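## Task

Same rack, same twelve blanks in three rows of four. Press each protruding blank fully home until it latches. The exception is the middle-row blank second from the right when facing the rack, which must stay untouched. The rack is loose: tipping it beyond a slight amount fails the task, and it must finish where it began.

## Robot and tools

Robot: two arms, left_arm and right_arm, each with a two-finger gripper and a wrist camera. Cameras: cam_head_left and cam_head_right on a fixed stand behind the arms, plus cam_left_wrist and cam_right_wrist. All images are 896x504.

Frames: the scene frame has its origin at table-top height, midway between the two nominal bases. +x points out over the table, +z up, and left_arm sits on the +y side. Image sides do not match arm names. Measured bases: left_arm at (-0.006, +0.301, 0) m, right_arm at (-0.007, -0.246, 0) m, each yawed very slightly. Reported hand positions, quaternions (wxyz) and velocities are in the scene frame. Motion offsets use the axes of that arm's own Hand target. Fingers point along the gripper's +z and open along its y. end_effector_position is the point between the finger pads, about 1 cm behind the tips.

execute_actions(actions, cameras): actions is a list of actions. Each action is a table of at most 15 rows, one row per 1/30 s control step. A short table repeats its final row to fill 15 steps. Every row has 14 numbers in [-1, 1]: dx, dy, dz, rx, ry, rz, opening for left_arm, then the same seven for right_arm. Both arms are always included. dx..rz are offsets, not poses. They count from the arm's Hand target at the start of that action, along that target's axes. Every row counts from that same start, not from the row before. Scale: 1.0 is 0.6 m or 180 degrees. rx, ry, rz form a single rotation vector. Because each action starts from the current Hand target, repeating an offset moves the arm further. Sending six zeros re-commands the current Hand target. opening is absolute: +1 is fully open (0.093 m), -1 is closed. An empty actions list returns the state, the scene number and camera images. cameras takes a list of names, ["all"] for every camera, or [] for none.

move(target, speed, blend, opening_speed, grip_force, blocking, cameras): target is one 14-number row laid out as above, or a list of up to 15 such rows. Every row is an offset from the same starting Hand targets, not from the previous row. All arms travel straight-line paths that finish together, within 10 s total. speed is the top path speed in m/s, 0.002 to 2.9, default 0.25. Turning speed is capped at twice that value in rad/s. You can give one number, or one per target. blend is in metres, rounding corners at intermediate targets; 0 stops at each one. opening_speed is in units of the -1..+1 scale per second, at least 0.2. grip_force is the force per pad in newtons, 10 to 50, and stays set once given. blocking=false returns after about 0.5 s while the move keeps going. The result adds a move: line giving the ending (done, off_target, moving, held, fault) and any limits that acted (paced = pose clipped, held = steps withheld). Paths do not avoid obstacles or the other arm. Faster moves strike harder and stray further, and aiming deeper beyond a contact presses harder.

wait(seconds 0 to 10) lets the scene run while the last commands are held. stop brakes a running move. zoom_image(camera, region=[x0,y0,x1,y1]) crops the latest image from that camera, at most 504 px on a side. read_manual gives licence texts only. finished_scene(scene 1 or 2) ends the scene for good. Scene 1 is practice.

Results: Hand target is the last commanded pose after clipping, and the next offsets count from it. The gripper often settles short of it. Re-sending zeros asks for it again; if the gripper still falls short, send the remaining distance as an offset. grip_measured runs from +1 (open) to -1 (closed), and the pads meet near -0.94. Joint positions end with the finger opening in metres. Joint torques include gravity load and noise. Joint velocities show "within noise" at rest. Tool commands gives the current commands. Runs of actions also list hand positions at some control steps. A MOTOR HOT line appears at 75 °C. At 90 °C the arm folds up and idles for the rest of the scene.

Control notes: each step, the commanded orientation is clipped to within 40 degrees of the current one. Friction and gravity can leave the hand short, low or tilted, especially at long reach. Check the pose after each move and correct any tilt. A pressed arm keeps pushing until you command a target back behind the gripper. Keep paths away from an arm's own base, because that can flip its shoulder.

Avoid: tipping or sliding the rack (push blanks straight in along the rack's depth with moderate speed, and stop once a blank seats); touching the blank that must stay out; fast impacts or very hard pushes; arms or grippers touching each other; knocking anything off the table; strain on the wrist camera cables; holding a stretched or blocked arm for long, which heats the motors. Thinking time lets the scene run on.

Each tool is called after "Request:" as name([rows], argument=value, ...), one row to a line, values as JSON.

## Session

Request:
execute_actions(actions=[])

Request:
zoom_image(camera="cam_head_left", region=[190, 0, 560, 240])

Scene clock: 0.00 s.
left_arm: end_effector_position=(+0.3859, +0.3029, +0.1011) grip_measured=+1.000 end_effector_quat_wxyz=(+0.583, -0.011, +0.810, -0.068) | right_arm: end_effector_position=(+0.3822, -0.2747, +0.0762) grip_measured=+1.000 end_effector_quat_wxyz=(+0.542, +0.031, +0.840, -0.009)
Joint positions: left_arm=[0.128 1.535 0.376 0.838 0.172 -0.072 0.093] | right_arm=[-0.046 1.561 0.398 0.737 -0.03 0.006 0.093]
Joint velocities: within noise
Joint torques (N m): no reading
Heat: left arm: 29 °C; right arm: 27 °C.
Hand target: left_arm +0.3871, +0.3030, +0.1035; +0.585, -0.010, +0.808, -0.068 | right_arm +0.3870, -0.2751, +0.0865; +0.555, +0.031, +0.831, -0.010
Tool commands: left_gripper/opening=+1.0 right_gripper/opening=+1.0
camera_calibration:
cam_left_wrist: T_world_to_cam=[[-0.06455, -0.990449, 0.121838, 0.313627], [-0.686449, -0.0445464, -0.725812, 0.390849], [0.724307, -0.130487, -0.677017, -0.089773], [0, 0, 0, 1]] pos_world=[0.353566, 0.316328, 0.184693]
cam_right_wrist: T_world_to_cam=[[-0.0835139, -0.996371, -0.0164401, -0.24064], [-0.75192, 0.0738338, -0.655106, 0.396803], [0.653943, -0.0423489, -0.755358, -0.121529], [0, 0, 0, 1]] pos_world=[0.35774, -0.27421, 0.164194]

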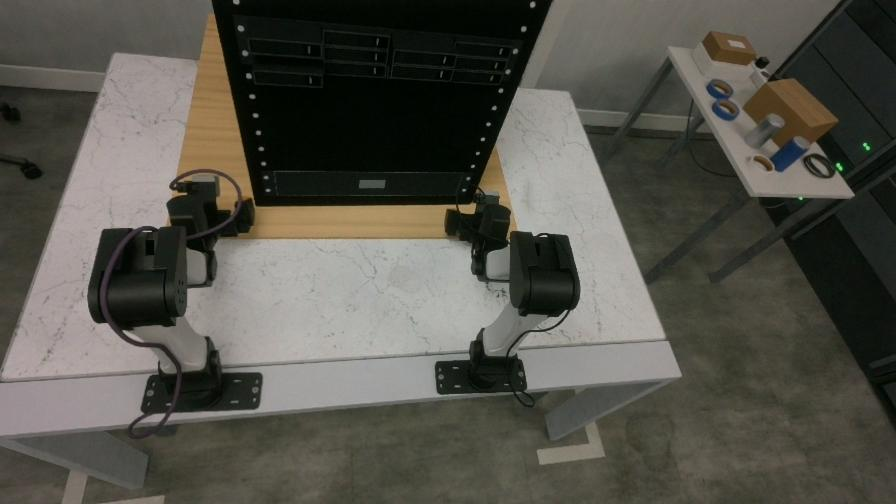

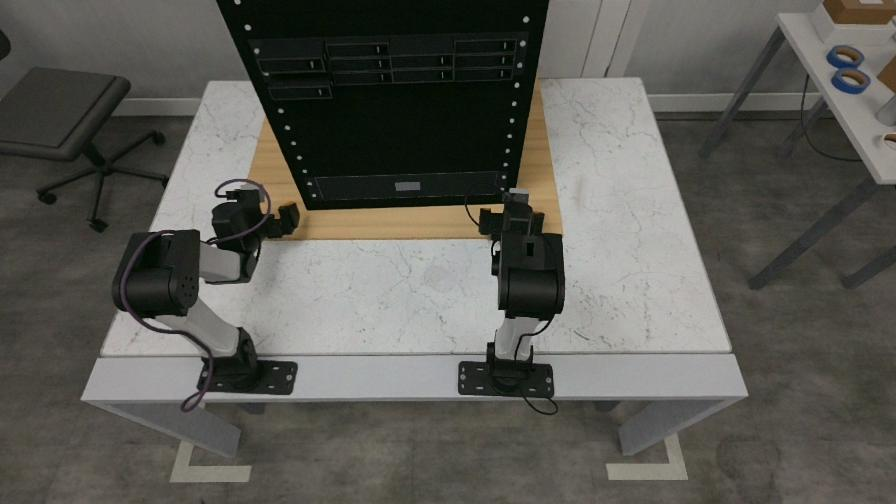

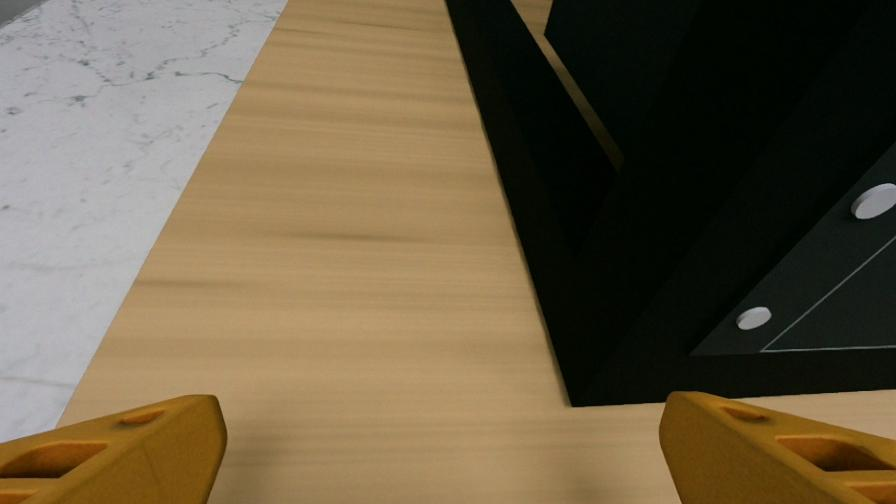

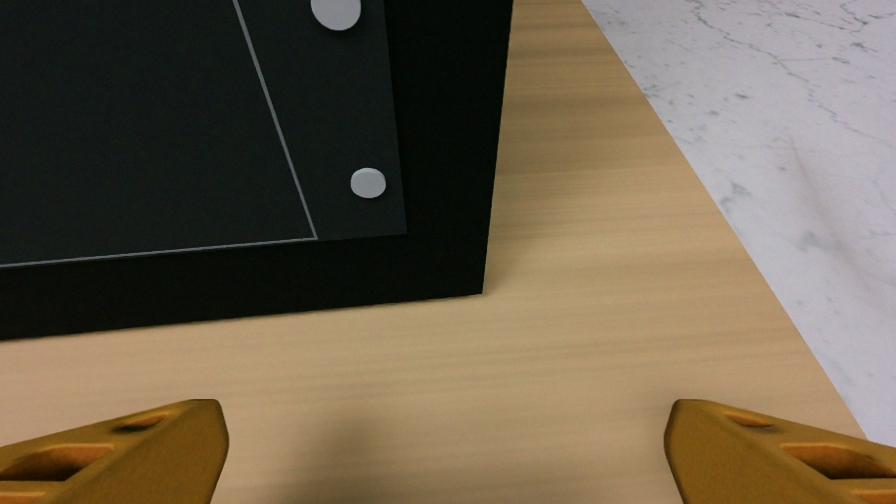

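Scaled by 1.362 from the camera's 896x504 image, which has a finer 1280x720 frame.

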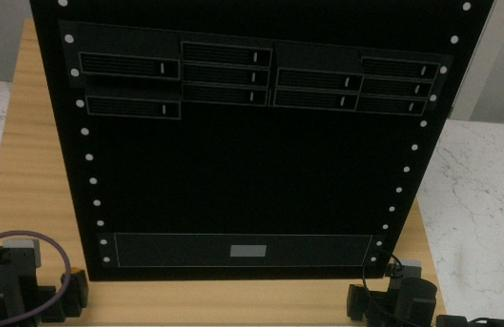

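Request:
move(target=[-0.4813,-0.4453,-0.3063,-0.0337,-0.2402,0.0418,-0.95,-0.5295,0.2165,-0.3897,-0.0359,-0.2640,-0.0050,1.0], speed=0.3, cameras=["cam_left_wrist", "cam_right_wrist"])

Request:
zoom_image(camera="cam_left_wrist", region=[150, 100, 654, 400])

Request:
zoom_image(camera="cam_right_wrist", region=[200, 100, 704, 400])

Scene clock: 29.20 s.
left_arm: end_effector_position=(+0.2874, +0.0855, +0.4573) grip_measured=-0.946 end_effector_quat_wxyz=(+0.841, -0.006, +0.541, +0.021) | right_arm: end_effector_position=(+0.3053, -0.1459, +0.4534) grip_measured=+1.000 end_effector_quat_wxyz=(+0.831, -0.021, +0.556, +0.016)
Joint positions: left_arm=[-0.955 1.329 0.962 1.099 -0.903 0.63 0] | right_arm=[0.567 0.939 0.825 0.547 0.432 -0.21 0.093]
Joint torques (N m): left_arm=[-0.59 -4 9.22 1.26 0.22 0.06] | right_arm=[0.72 -0.77 11.7 2.06 -0.12 -0.06]
Heat: left arm: 32 °C; right arm: 30 °C.
Hand target: left_arm +0.2873, +0.0839, +0.4649; +0.843, -0.013, +0.538, +0.020 | right_arm +0.3009, -0.1464, +0.4718; +0.843, -0.013, +0.537, +0.020
Off the commanded pose: left_arm 0.008 m, 1 deg | right_arm 0.019 m, 3 deg.
move: off_target (right_arm)
camera_calibration:
cam_left_wrist: T_world_to_cam=[[0.0409507, -0.999035, -0.015852, 0.0819319], [-0.00556765, 0.0156369, -0.999862, 0.496649], [0.999146, 0.0410333, -0.00492194, -0.206669], [0, 0, 0, 1]] pos_world=[0.205903, 0.0825671, 0.496863]
cam_right_wrist: T_world_to_cam=[[0.033162, -0.999447, 0.00255961, -0.157216], [-0.0384859, -0.00383609, -0.999252, 0.503511], [0.998709, 0.0330387, -0.0385918, -0.200082], [0, 0, 0, 1]] pos_world=[0.224416, -0.148587, 0.495815]
Images, in order (width x height): cam_left_wrist 896x504, cam_right_wrist 896x504.

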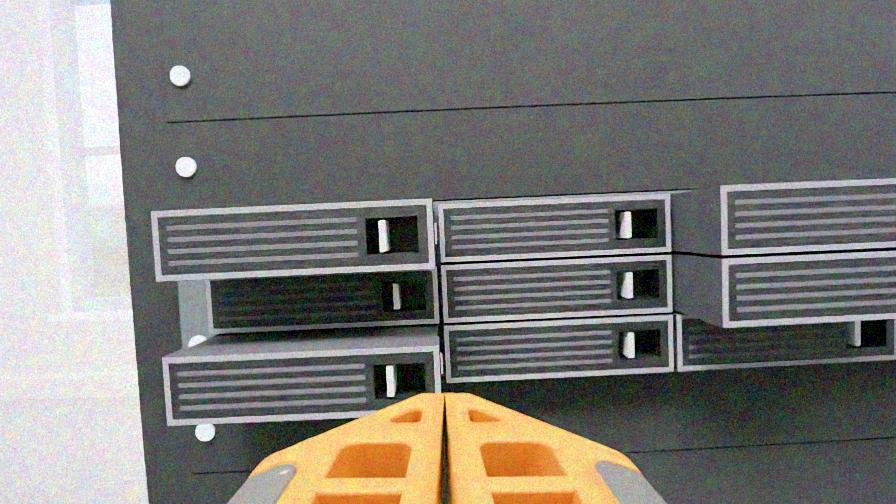

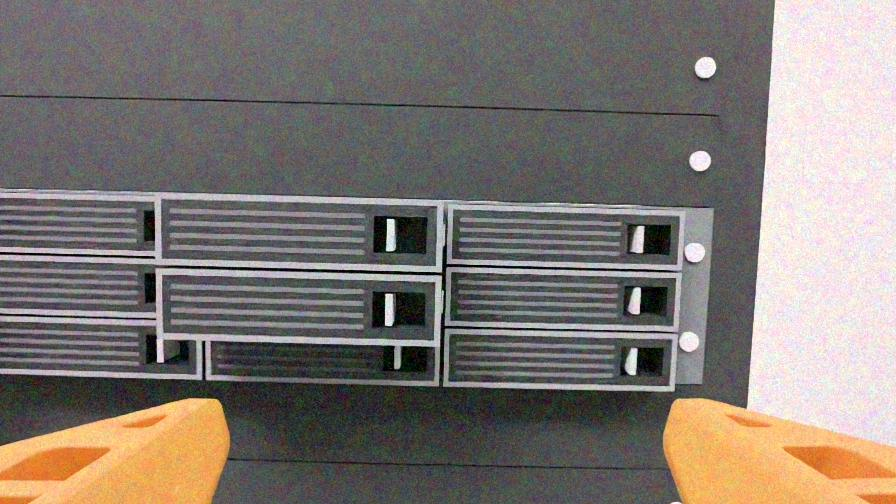

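Scaled by 1.000.

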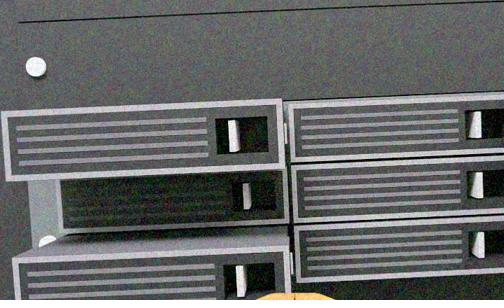

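Scaled by 1.000.

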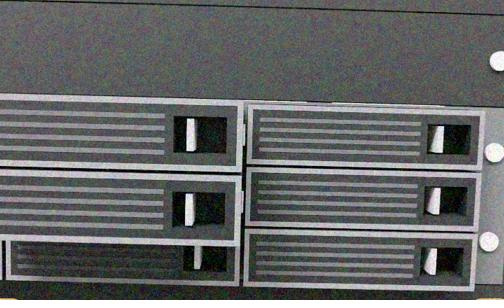

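Request:
zoom_image(camera="cam_left_wrist", region=[400, 180, 500, 400])

Request:
zoom_image(camera="cam_left_wrist", region=[620, 290, 720, 390])

Request:
zoom_image(camera="cam_right_wrist", region=[130, 180, 280, 400])

Request:
zoom_image(camera="cam_right_wrist", region=[400, 180, 500, 400])

Scaled by 2.291 from the camera's 896x504 image, which has a finer 1280x720 frame.

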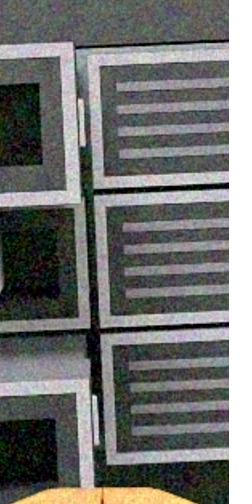

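Scaled by 5.040 from the camera's 896x504 image, which has a finer 1280x720 frame.

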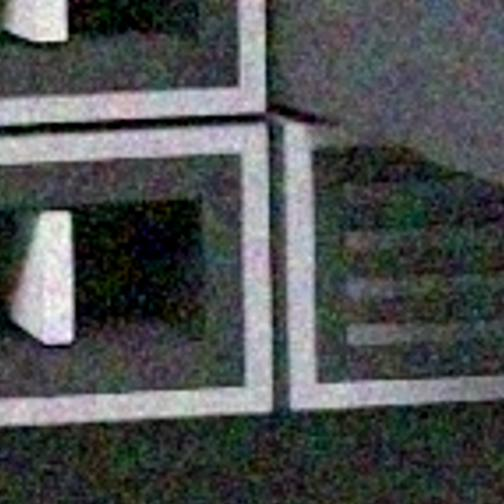

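Scaled by 2.291 from the camera's 896x504 image, which has a finer 1280x720 frame.

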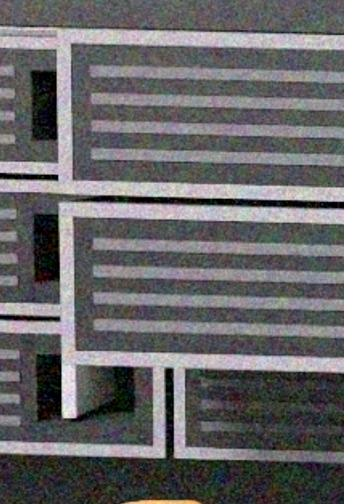

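Scaled by 2.291 from the camera's 896x504 image, which has a finer 1280x720 frame.

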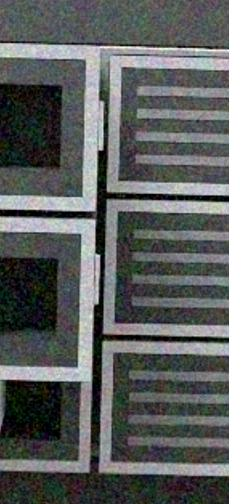

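Request:
move([
  [0.0025,0.0592,0.0253,0,0.1389,0,-0.95,0.0895,0.0920,0.0073,0.1089,0.1089,0.4913,1.0],
  [-0.0327,0.1055,0.1158,0,0.1389,0,-0.95,0.0542,0.0942,0.0812,0.1089,0.1089,0.4913,1.0],
], speed=[0.35, 0.15], blend=0.01, cameras=["cam_left_wrist", "cam_right_wrist"])

Scene clock: 74.20 s.
left_arm: end_effector_position=(+0.3375, +0.1484, +0.5053) grip_measured=-0.946 end_effector_quat_wxyz=(+0.705, -0.009, +0.709, +0.024) | right_arm: end_effector_position=(+0.3550, -0.0847, +0.4492) grip_measured=+1.000 end_effector_quat_wxyz=(+0.489, +0.484, +0.526, +0.499)
Joint positions: left_arm=[-0.691 1.314 1.653 -0.348 -0.788 0.015 0] | right_arm=[0.707 1.252 1.38 -0.155 0.615 1.555 0.093]
Joint torques (N m): left_arm=[0.77 -3.67 8.91 1.79 -0.01 -0.19] | right_arm=[-0.76 -3.02 12.03 2.01 -0.1 0.14]
Heat: left arm: 37 °C; right arm: 36 °C.
Hand target: left_arm +0.3389, +0.1498, +0.5121; +0.707, -0.017, +0.707, +0.017 | right_arm +0.3561, -0.0872, +0.4629; +0.488, +0.488, +0.512, +0.512
Off the commanded pose: left_arm 0.007 m, 1 deg | right_arm 0.014 m, 2 deg.
move: off_target (right_arm)
camera_calibration:
cam_left_wrist: T_world_to_cam=[[0.0453057, -0.998719, -0.0225225, 0.145379], [-0.424986, 0.00113452, -0.905199, 0.639829], [0.904065, 0.0505825, -0.42439, -0.0164579], [0, 0, 0, 1]] pos_world=[0.280211, 0.145299, 0.575462]
cam_right_wrist: T_world_to_cam=[[-0.0409617, -0.0260381, -0.998821, 0.460874], [-0.462496, 0.886612, -0.00414595, 0.280346], [0.885675, 0.461781, -0.0483596, -0.171068], [0, 0, 0, 1]] pos_world=[0.300047, -0.157562, 0.453221]
Images, in order (width x height): cam_left_wrist 896x504, cam_right_wrist 896x504.

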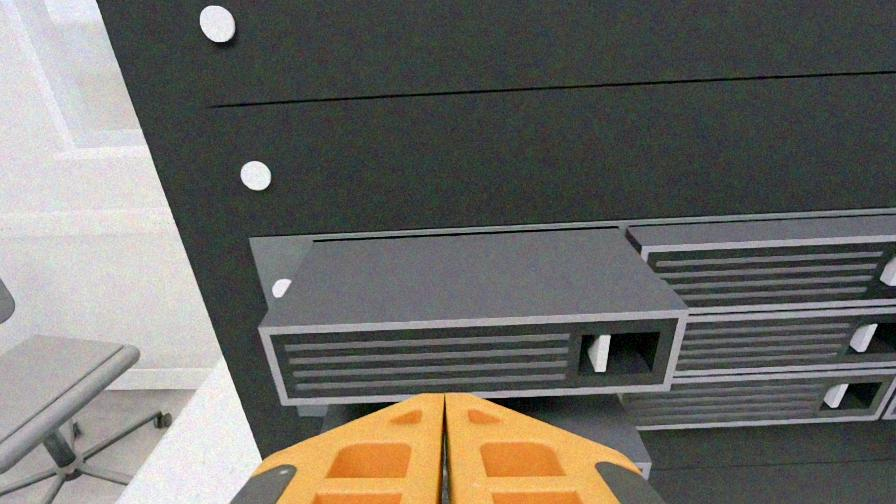

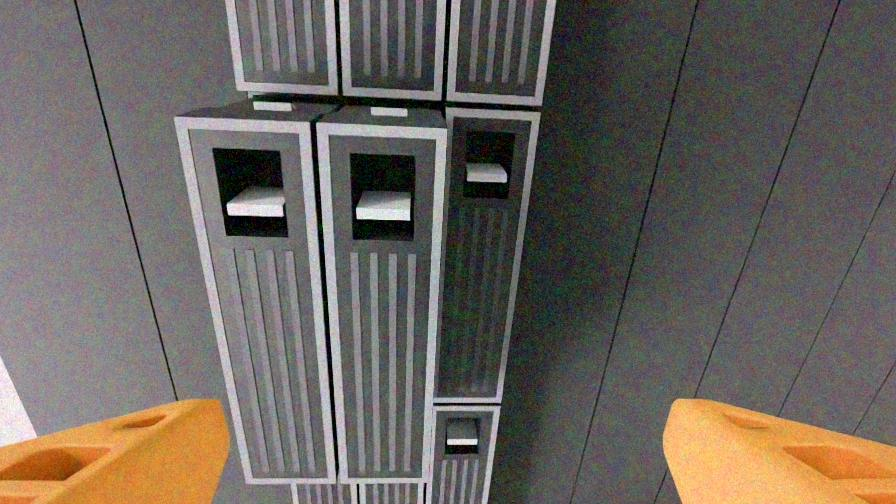

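Request:
move([
  [-0.0022,0,0.0283,0,0,0,-0.95,0,0.0022,0.0367,0,0,0,1.0],
  [-0.0067,0,0.0867,0,0,0,-0.95,0,0.0067,0.0933,0,0,0,1.0],
], speed=[0.08, 0.035], blend=0.003, cameras=["cam_left_wrist", "cam_right_wrist"])

Scene clock: 89.37 s.
left_arm: end_effector_position=(+0.3878, +0.1513, +0.5085) grip_measured=-0.946 end_effector_quat_wxyz=(+0.702, -0.008, +0.712, +0.025) | right_arm: end_effector_position=(+0.4090, -0.0827, +0.4477) grip_measured=+1.000 end_effector_quat_wxyz=(+0.486, +0.488, +0.533, +0.491)
Joint positions: left_arm=[-0.559 1.454 1.786 -0.349 -0.656 0.015 0] | right_arm=[0.599 1.422 1.524 -0.154 0.51 1.557 0.093]
Joint torques (N m): left_arm=[0.8 -5.22 8.83 1.98 -0.05 -0.18] | right_arm=[-0.84 -4.3 12.42 2.32 -0.13 0.13]
Heat: left arm: 38 °C; right arm: 38 °C.
Hand target: left_arm +0.3909, +0.1522, +0.5161; +0.707, -0.017, +0.707, +0.017 | right_arm +0.4120, -0.0845, +0.4670; +0.488, +0.488, +0.511, +0.512
Off the commanded pose: left_arm 0.008 m, 2 deg | right_arm 0.020 m, 3 deg.
move: off_target (right_arm)
camera_calibration:
cam_left_wrist: T_world_to_cam=[[0.0443031, -0.998664, -0.0265925, 0.148434], [-0.432065, 0.00484651, -0.901829, 0.664502], [0.900753, 0.0514435, -0.431273, -0.056039], [0, 0, 0, 1]] pos_world=[0.331009, 0.147898, 0.579046]
cam_right_wrist: T_world_to_cam=[[-0.0637312, -0.0351613, -0.997347, 0.469552], [-0.460123, 0.887853, -0.00189895, 0.301664], [0.885565, 0.458781, -0.0727625, -0.209133], [0, 0, 0, 1]] pos_world=[0.353928, -0.155377, 0.453662]
Images, in order (width x height): cam_left_wrist 896x504, cam_right_wrist 896x504.

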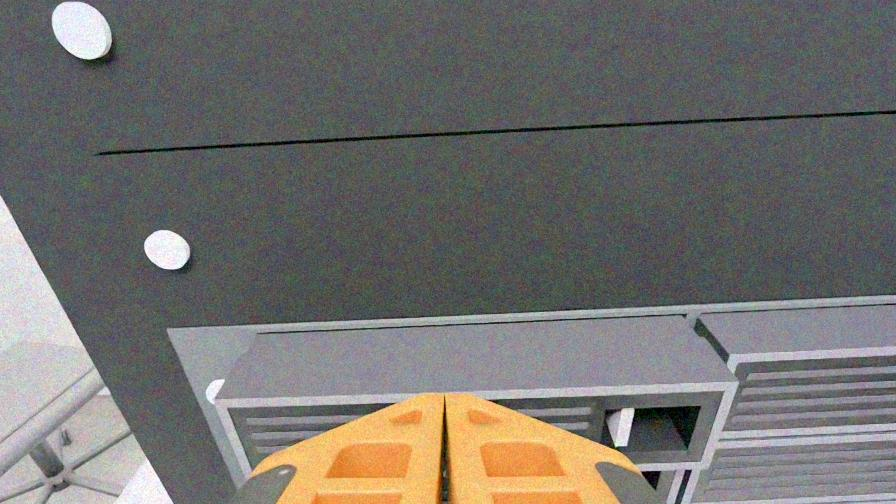

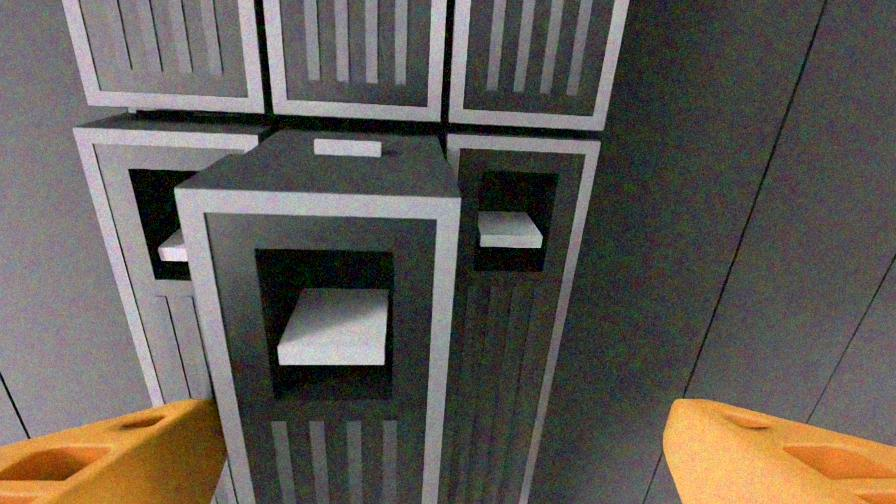

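Request:
move([
  [0.0033,0,0.025,0,0,0,-0.95,0,0,0,0,0,0,1.0],
  [0.0033,0,-0.0333,0,0,0,-0.95,0,0.001,0.0267,0,0,0,1.0],
], speed=[0.03, 0.05], cameras=["cam_left_wrist", "cam_right_wrist"])

Scene clock: 103.23 s.
left_arm: end_effector_position=(+0.3757, +0.1504, +0.5157) grip_measured=-0.946 end_effector_quat_wxyz=(+0.707, -0.012, +0.707, +0.021) | right_arm: end_effector_position=(+0.4138, -0.0830, +0.4488) grip_measured=+1.000 end_effector_quat_wxyz=(+0.483, +0.491, +0.536, +0.487)
Joint positions: left_arm=[-0.589 1.429 1.78 -0.349 -0.686 0.013 0] | right_arm=[0.59 1.443 1.56 -0.184 0.501 1.563 0.093]
Joint torques (N m): left_arm=[-0.62 -7.8 4.88 1.96 -0.22 -0.19] | right_arm=[-2.25 -1.84 12.98 2.69 -0.32 0.06]
Heat: left arm: 40 °C; right arm: 37 °C.
Hand target: left_arm +0.3709, +0.1513, +0.5141; +0.707, -0.017, +0.707, +0.017 | right_arm +0.4280, -0.0838, +0.4677; +0.488, +0.488, +0.511, +0.512
Off the commanded pose: left_arm 0.005 m, 1 deg | right_arm 0.024 m, 4 deg.
move: off_target (right_arm)
camera_calibration:
cam_left_wrist: T_world_to_cam=[[0.0454262, -0.998872, -0.0138599, 0.141311], [-0.417929, -0.00640102, -0.908457, 0.665515], [0.907343, 0.0470602, -0.417748, -0.0506905], [0, 0, 0, 1]] pos_world=[0.317713, 0.147797, 0.585375]
cam_right_wrist: T_world_to_cam=[[-0.0766402, -0.0365411, -0.996389, 0.475801], [-0.45949, 0.888179, 0.00277035, 0.301793], [0.88487, 0.458043, -0.0848604, -0.207578], [0, 0, 0, 1]] pos_world=[0.358816, -0.15558, 0.455632]
Images, in order (width x height): cam_left_wrist 896x504, cam_right_wrist 896x504.

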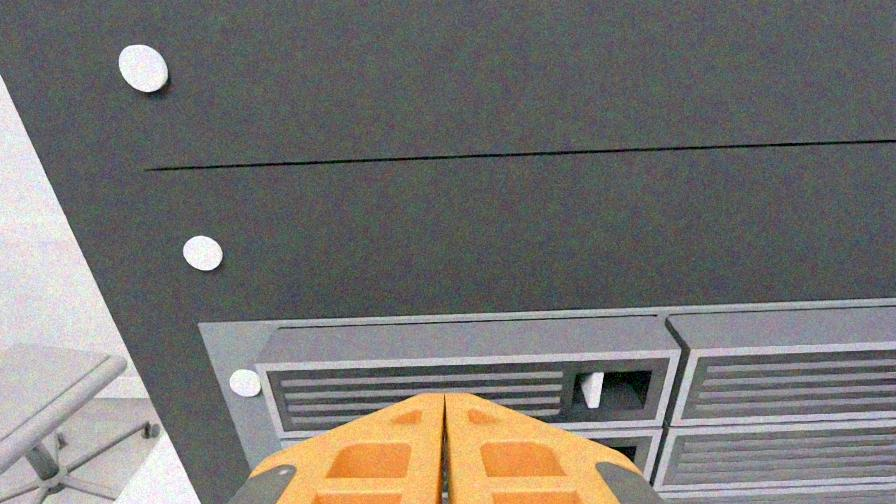

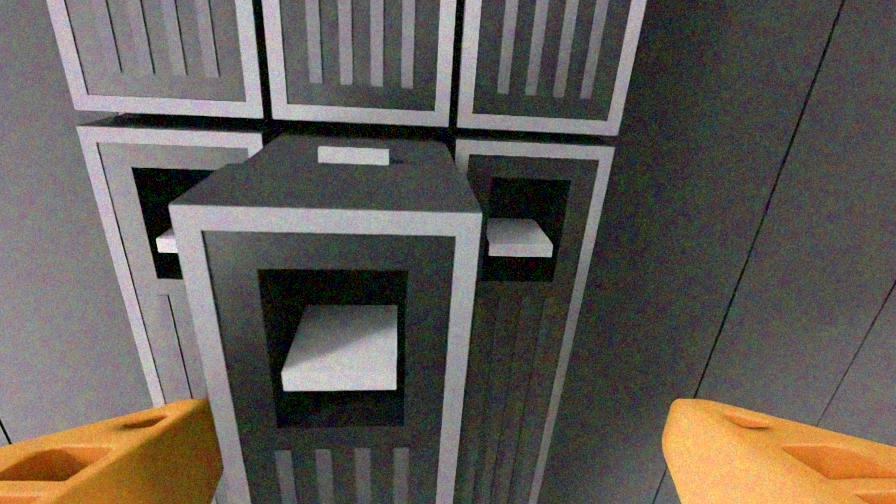

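Request:
zoom_image(camera="cam_right_wrist", region=[50, 60, 290, 220])

Request:
zoom_image(camera="cam_right_wrist", region=[420, 60, 660, 220])

Request:
zoom_image(camera="cam_left_wrist", region=[600, 290, 760, 440])

Scaled by 2.100 from the camera's 896x504 image, which has a finer 1280x720 frame.

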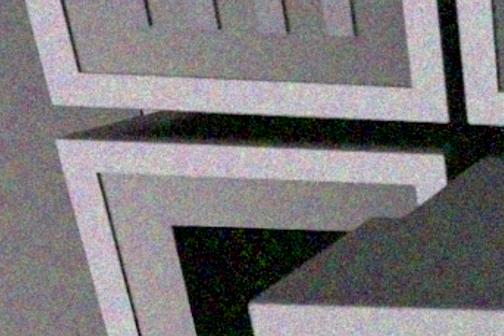

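Scaled by 2.100 from the camera's 896x504 image, which has a finer 1280x720 frame.

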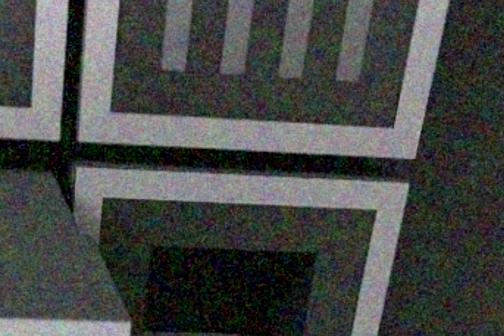

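Scaled by 3.150 from the camera's 896x504 image, which has a finer 1280x720 frame.

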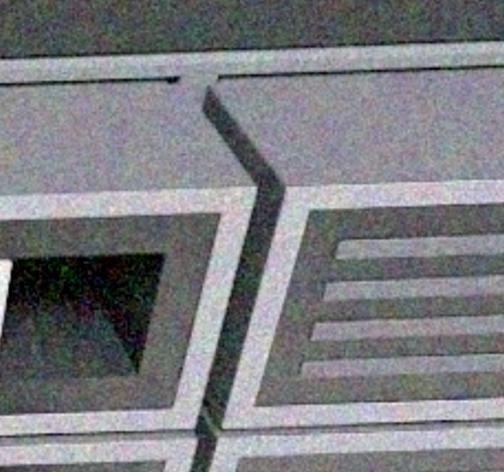

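Request:
move([
  [0,0,-0.0667,0,0,0,-0.95,0,0,-0.12,0,0,0,1.0],
  [0.165,0,-0.0667,0,0,0,-0.95,-0.0942,0.0068,-0.2165,-0.1089,-0.1089,-0.4913,1.0],
  [0.101,0,-0.049,0,0,0,-0.95,-0.0942,0.0068,-0.2165,-0.1089,-0.1089,-0.4913,1.0],
], speed=[0.12, 0.35, 0.12], blend=[0.01, 0.01, 0], cameras=["cam_left_wrist", "cam_right_wrist"])

Scene clock: 125.30 s.
left_arm: end_effector_position=(+0.3395, +0.1491, +0.4469) grip_measured=-0.946 end_effector_quat_wxyz=(+0.705, -0.011, +0.709, +0.022) | right_arm: end_effector_position=(+0.3047, -0.1424, +0.4666) grip_measured=+1.000 end_effector_quat_wxyz=(+0.836, -0.014, +0.549, +0.022)
Joint positions: left_arm=[-0.683 1.216 1.329 -0.12 -0.781 0.011 0] | right_arm=[0.585 0.958 0.867 0.548 0.449 -0.21 0.093]
Joint torques (N m): left_arm=[0.73 -3.59 9.16 1.77 -0.03 -0.14] | right_arm=[-0.85 -2.45 7.72 2.02 -0.31 -0.06]
Heat: left arm: 38 °C; right arm: 40 °C.
Hand target: left_arm +0.3416, +0.1500, +0.4536; +0.707, -0.017, +0.707, +0.017 | right_arm +0.3009, -0.1465, +0.4716; +0.843, -0.013, +0.537, +0.020
Off the commanded pose: left_arm 0.007 m, 1 deg | right_arm 0.008 m, 2 deg.
move: done
camera_calibration:
cam_left_wrist: T_world_to_cam=[[0.0453447, -0.998816, -0.0175958, 0.142431], [-0.423789, -0.00328299, -0.905755, 0.588368], [0.904625, 0.0485281, -0.423437, -0.0433612], [0, 0, 0, 1]] pos_world=[0.282111, 0.146298, 0.517062]
cam_right_wrist: T_world_to_cam=[[0.0361203, -0.999242, -0.0145352, -0.146662], [-0.0213409, 0.0137701, -0.999677, 0.514054], [0.99912, 0.0364189, -0.0208273, -0.207023], [0, 0, 0, 1]] pos_world=[0.223108, -0.14609, 0.507444]
Images, in order (width x height): cam_left_wrist 896x504, cam_right_wrist 896x504.

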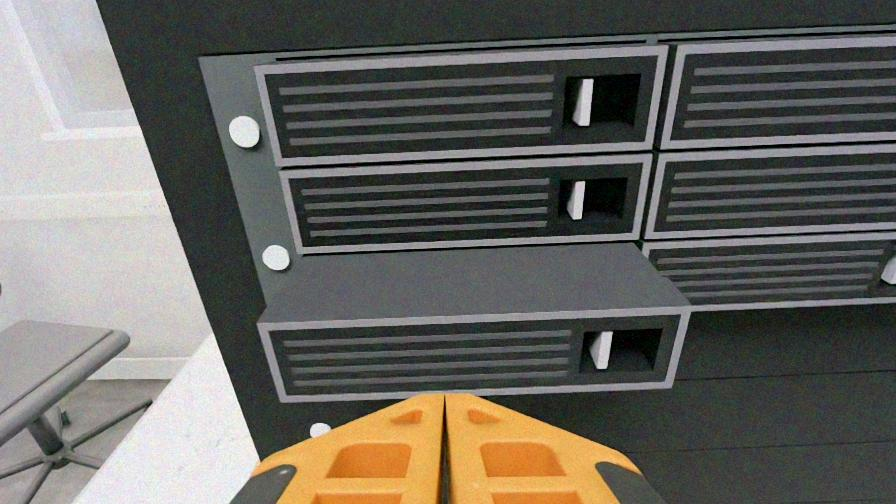

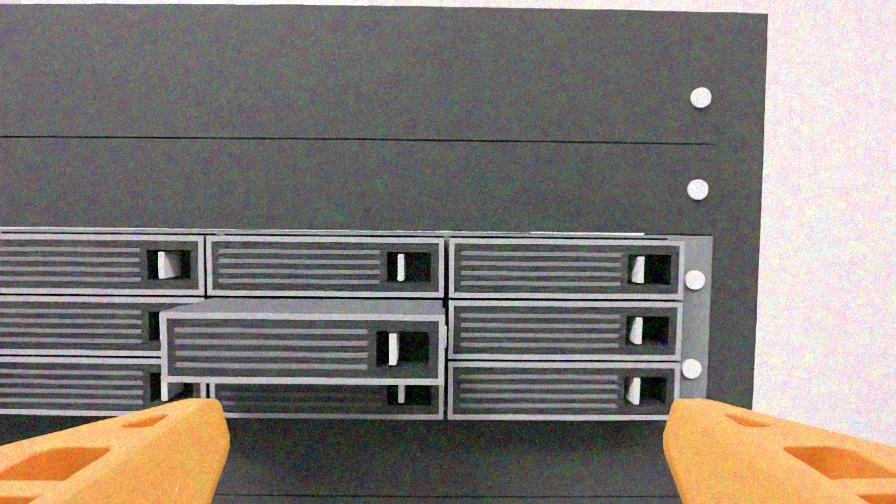

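Request:
move([
  [-0.0015,0,0.0267,0,0,0,-0.95,0,0,0,0,0,0,1.0],
  [-0.005,0,0.0867,0,0,0,-0.95,0,0,0,0,0,0,1.0],
], speed=[0.08, 0.035], blend=0.003, cameras=["cam_left_wrist"])

Scene clock: 132.90 s.
left_arm: end_effector_position=(+0.3896, +0.1529, +0.4448) grip_measured=-0.946 end_effector_quat_wxyz=(+0.698, -0.009, +0.715, +0.029) | right_arm: end_effector_position=(+0.3047, -0.1425, +0.4666) grip_measured=+1.000 end_effector_quat_wxyz=(+0.836, -0.014, +0.548, +0.022)
Joint positions: left_arm=[-0.554 1.355 1.435 -0.109 -0.657 0.011 0] | right_arm=[0.585 0.958 0.867 0.549 0.449 -0.21 0.093]
Joint torques (N m): left_arm=[0.76 -4.72 9.78 2.05 0.03 -0.17] | right_arm=[-0.85 -2.48 7.66 2.01 -0.31 -0.07]
Heat: left arm: 39 °C; right arm: 38 °C.
Hand target: left_arm +0.3935, +0.1524, +0.4564; +0.707, -0.017, +0.707, +0.017 | right_arm +0.3009, -0.1465, +0.4716; +0.843, -0.013, +0.537, +0.020
Off the commanded pose: left_arm 0.012 m, 2 deg | right_arm 0.007 m, 2 deg.
move: off_target (left_arm)
camera_calibration:
cam_left_wrist: T_world_to_cam=[[0.0506155, -0.998262, -0.0301919, 0.147352], [-0.44047, 0.00481864, -0.897754, 0.609356], [0.896339, 0.0587389, -0.439461, -0.0809492], [0, 0, 0, 1]] pos_world=[0.333503, 0.148914, 0.515927]
Images, in order (width x height): cam_left_wrist 896x504.

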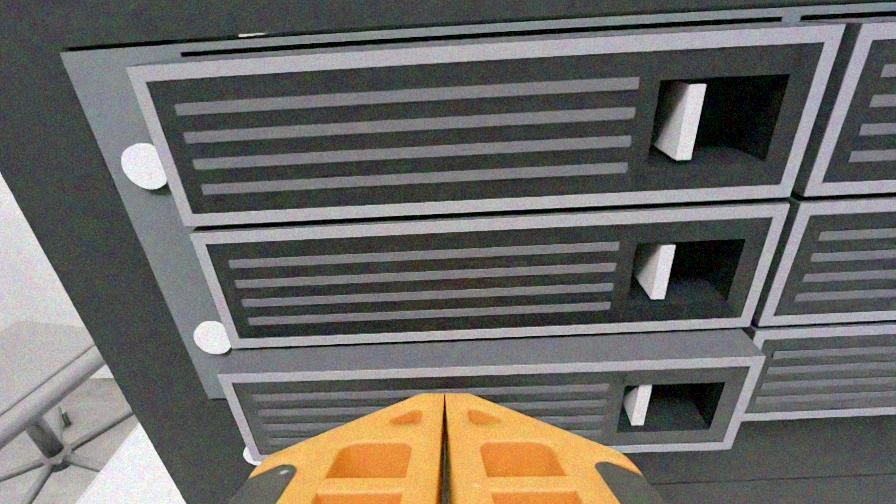

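Request:
move([
  [-0.001,0,0.0233,0,0,0,-0.95,0,0,0,0,0,0,1.0],
  [-0.001,0,-0.07,0,0,0,-0.95,0,0,0,0,0,0,1.0],
], speed=[0.03, 0.1], cameras=["cam_left_wrist", "cam_right_wrist", "cam_head_left", "cam_head_right"])

Scene clock: 139.37 s.
left_arm: end_effector_position=(+0.3545, +0.1507, +0.4637) grip_measured=-0.946 end_effector_quat_wxyz=(+0.712, -0.017, +0.702, +0.017) | right_arm: end_effector_position=(+0.3047, -0.1425, +0.4666) grip_measured=+1.000 end_effector_quat_wxyz=(+0.836, -0.014, +0.548, +0.022)
Joint positions: left_arm=[-0.639 1.269 1.414 -0.127 -0.737 0.011 0] | right_arm=[0.585 0.958 0.867 0.549 0.449 -0.21 0.093]
Joint torques (N m): left_arm=[-0.76 -6.17 5.26 1.79 -0.16 -0.19] | right_arm=[-0.87 -2.48 7.72 2.01 -0.31 -0.07]
Heat: left arm: 40 °C; right arm: 37 °C.
Hand target: left_arm +0.3516, +0.1505, +0.4572; +0.707, -0.017, +0.707, +0.017 | right_arm +0.3009, -0.1465, +0.4716; +0.843, -0.013, +0.537, +0.020
Off the commanded pose: left_arm 0.007 m, 1 deg | right_arm 0.007 m, 2 deg.
move: done
camera_calibration:
cam_left_wrist: T_world_to_cam=[[0.0462828, -0.998928, -0.000754499, 0.135552], [-0.406578, -0.0181478, -0.913436, 0.609519], [0.912443, 0.0425831, -0.406982, -0.0593696], [0, 0, 0, 1]] pos_world=[0.295715, 0.148996, 0.532696]
cam_right_wrist: T_world_to_cam=[[0.0361206, -0.999239, -0.0147207, -0.146566], [-0.0210483, 0.0139664, -0.999681, 0.514119], [0.999126, 0.0364189, -0.0205278, -0.207174], [0, 0, 0, 1]] pos_world=[0.223108, -0.14609, 0.507545]

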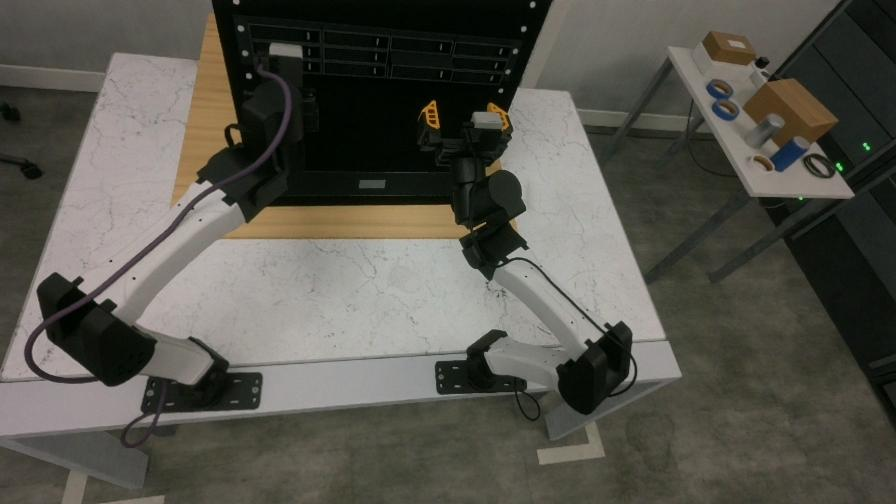

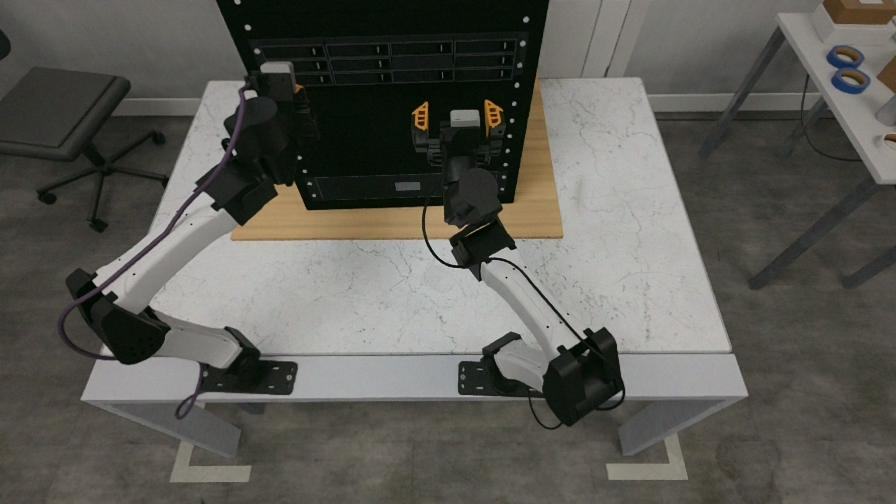

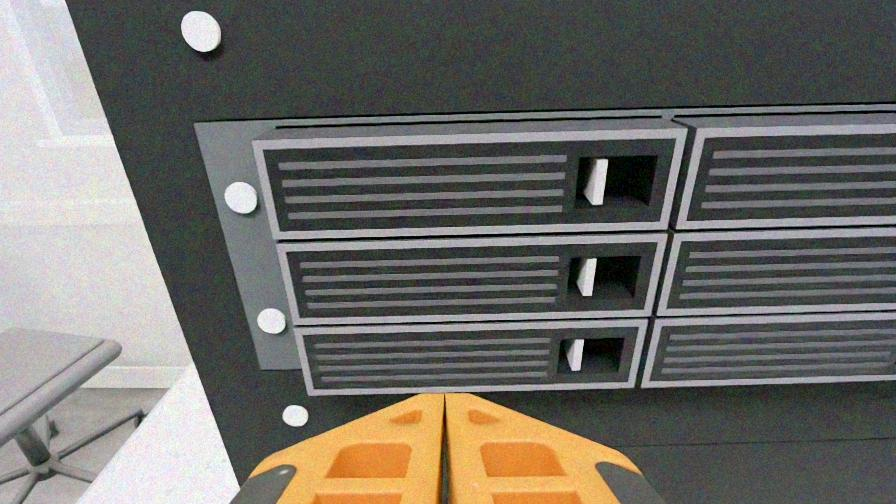

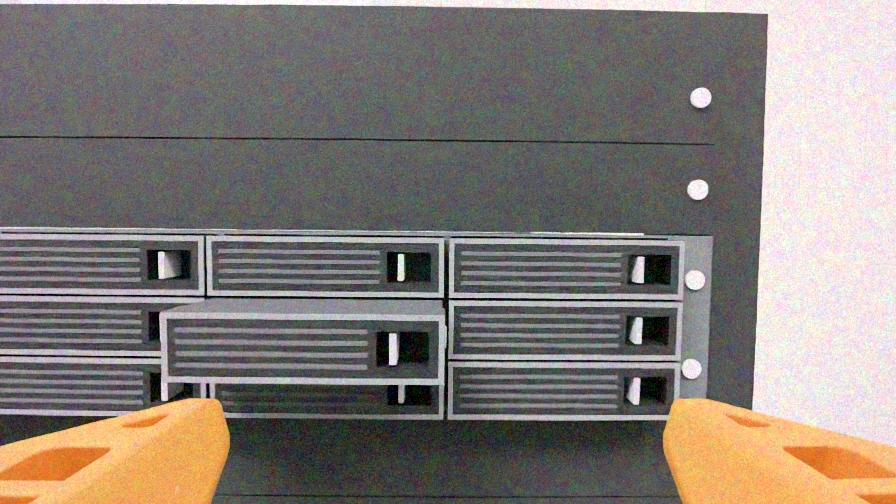

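Request:
zoom_image(camera="cam_left_wrist", region=[600, 100, 740, 400])

Scaled by 1.680 from the camera's 896x504 image, which has a finer 1280x720 frame.

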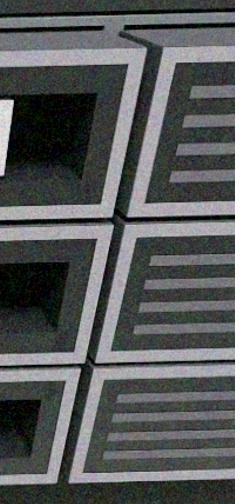

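Request:
finished_scene(scene=2)

The scene is finished: the task was done.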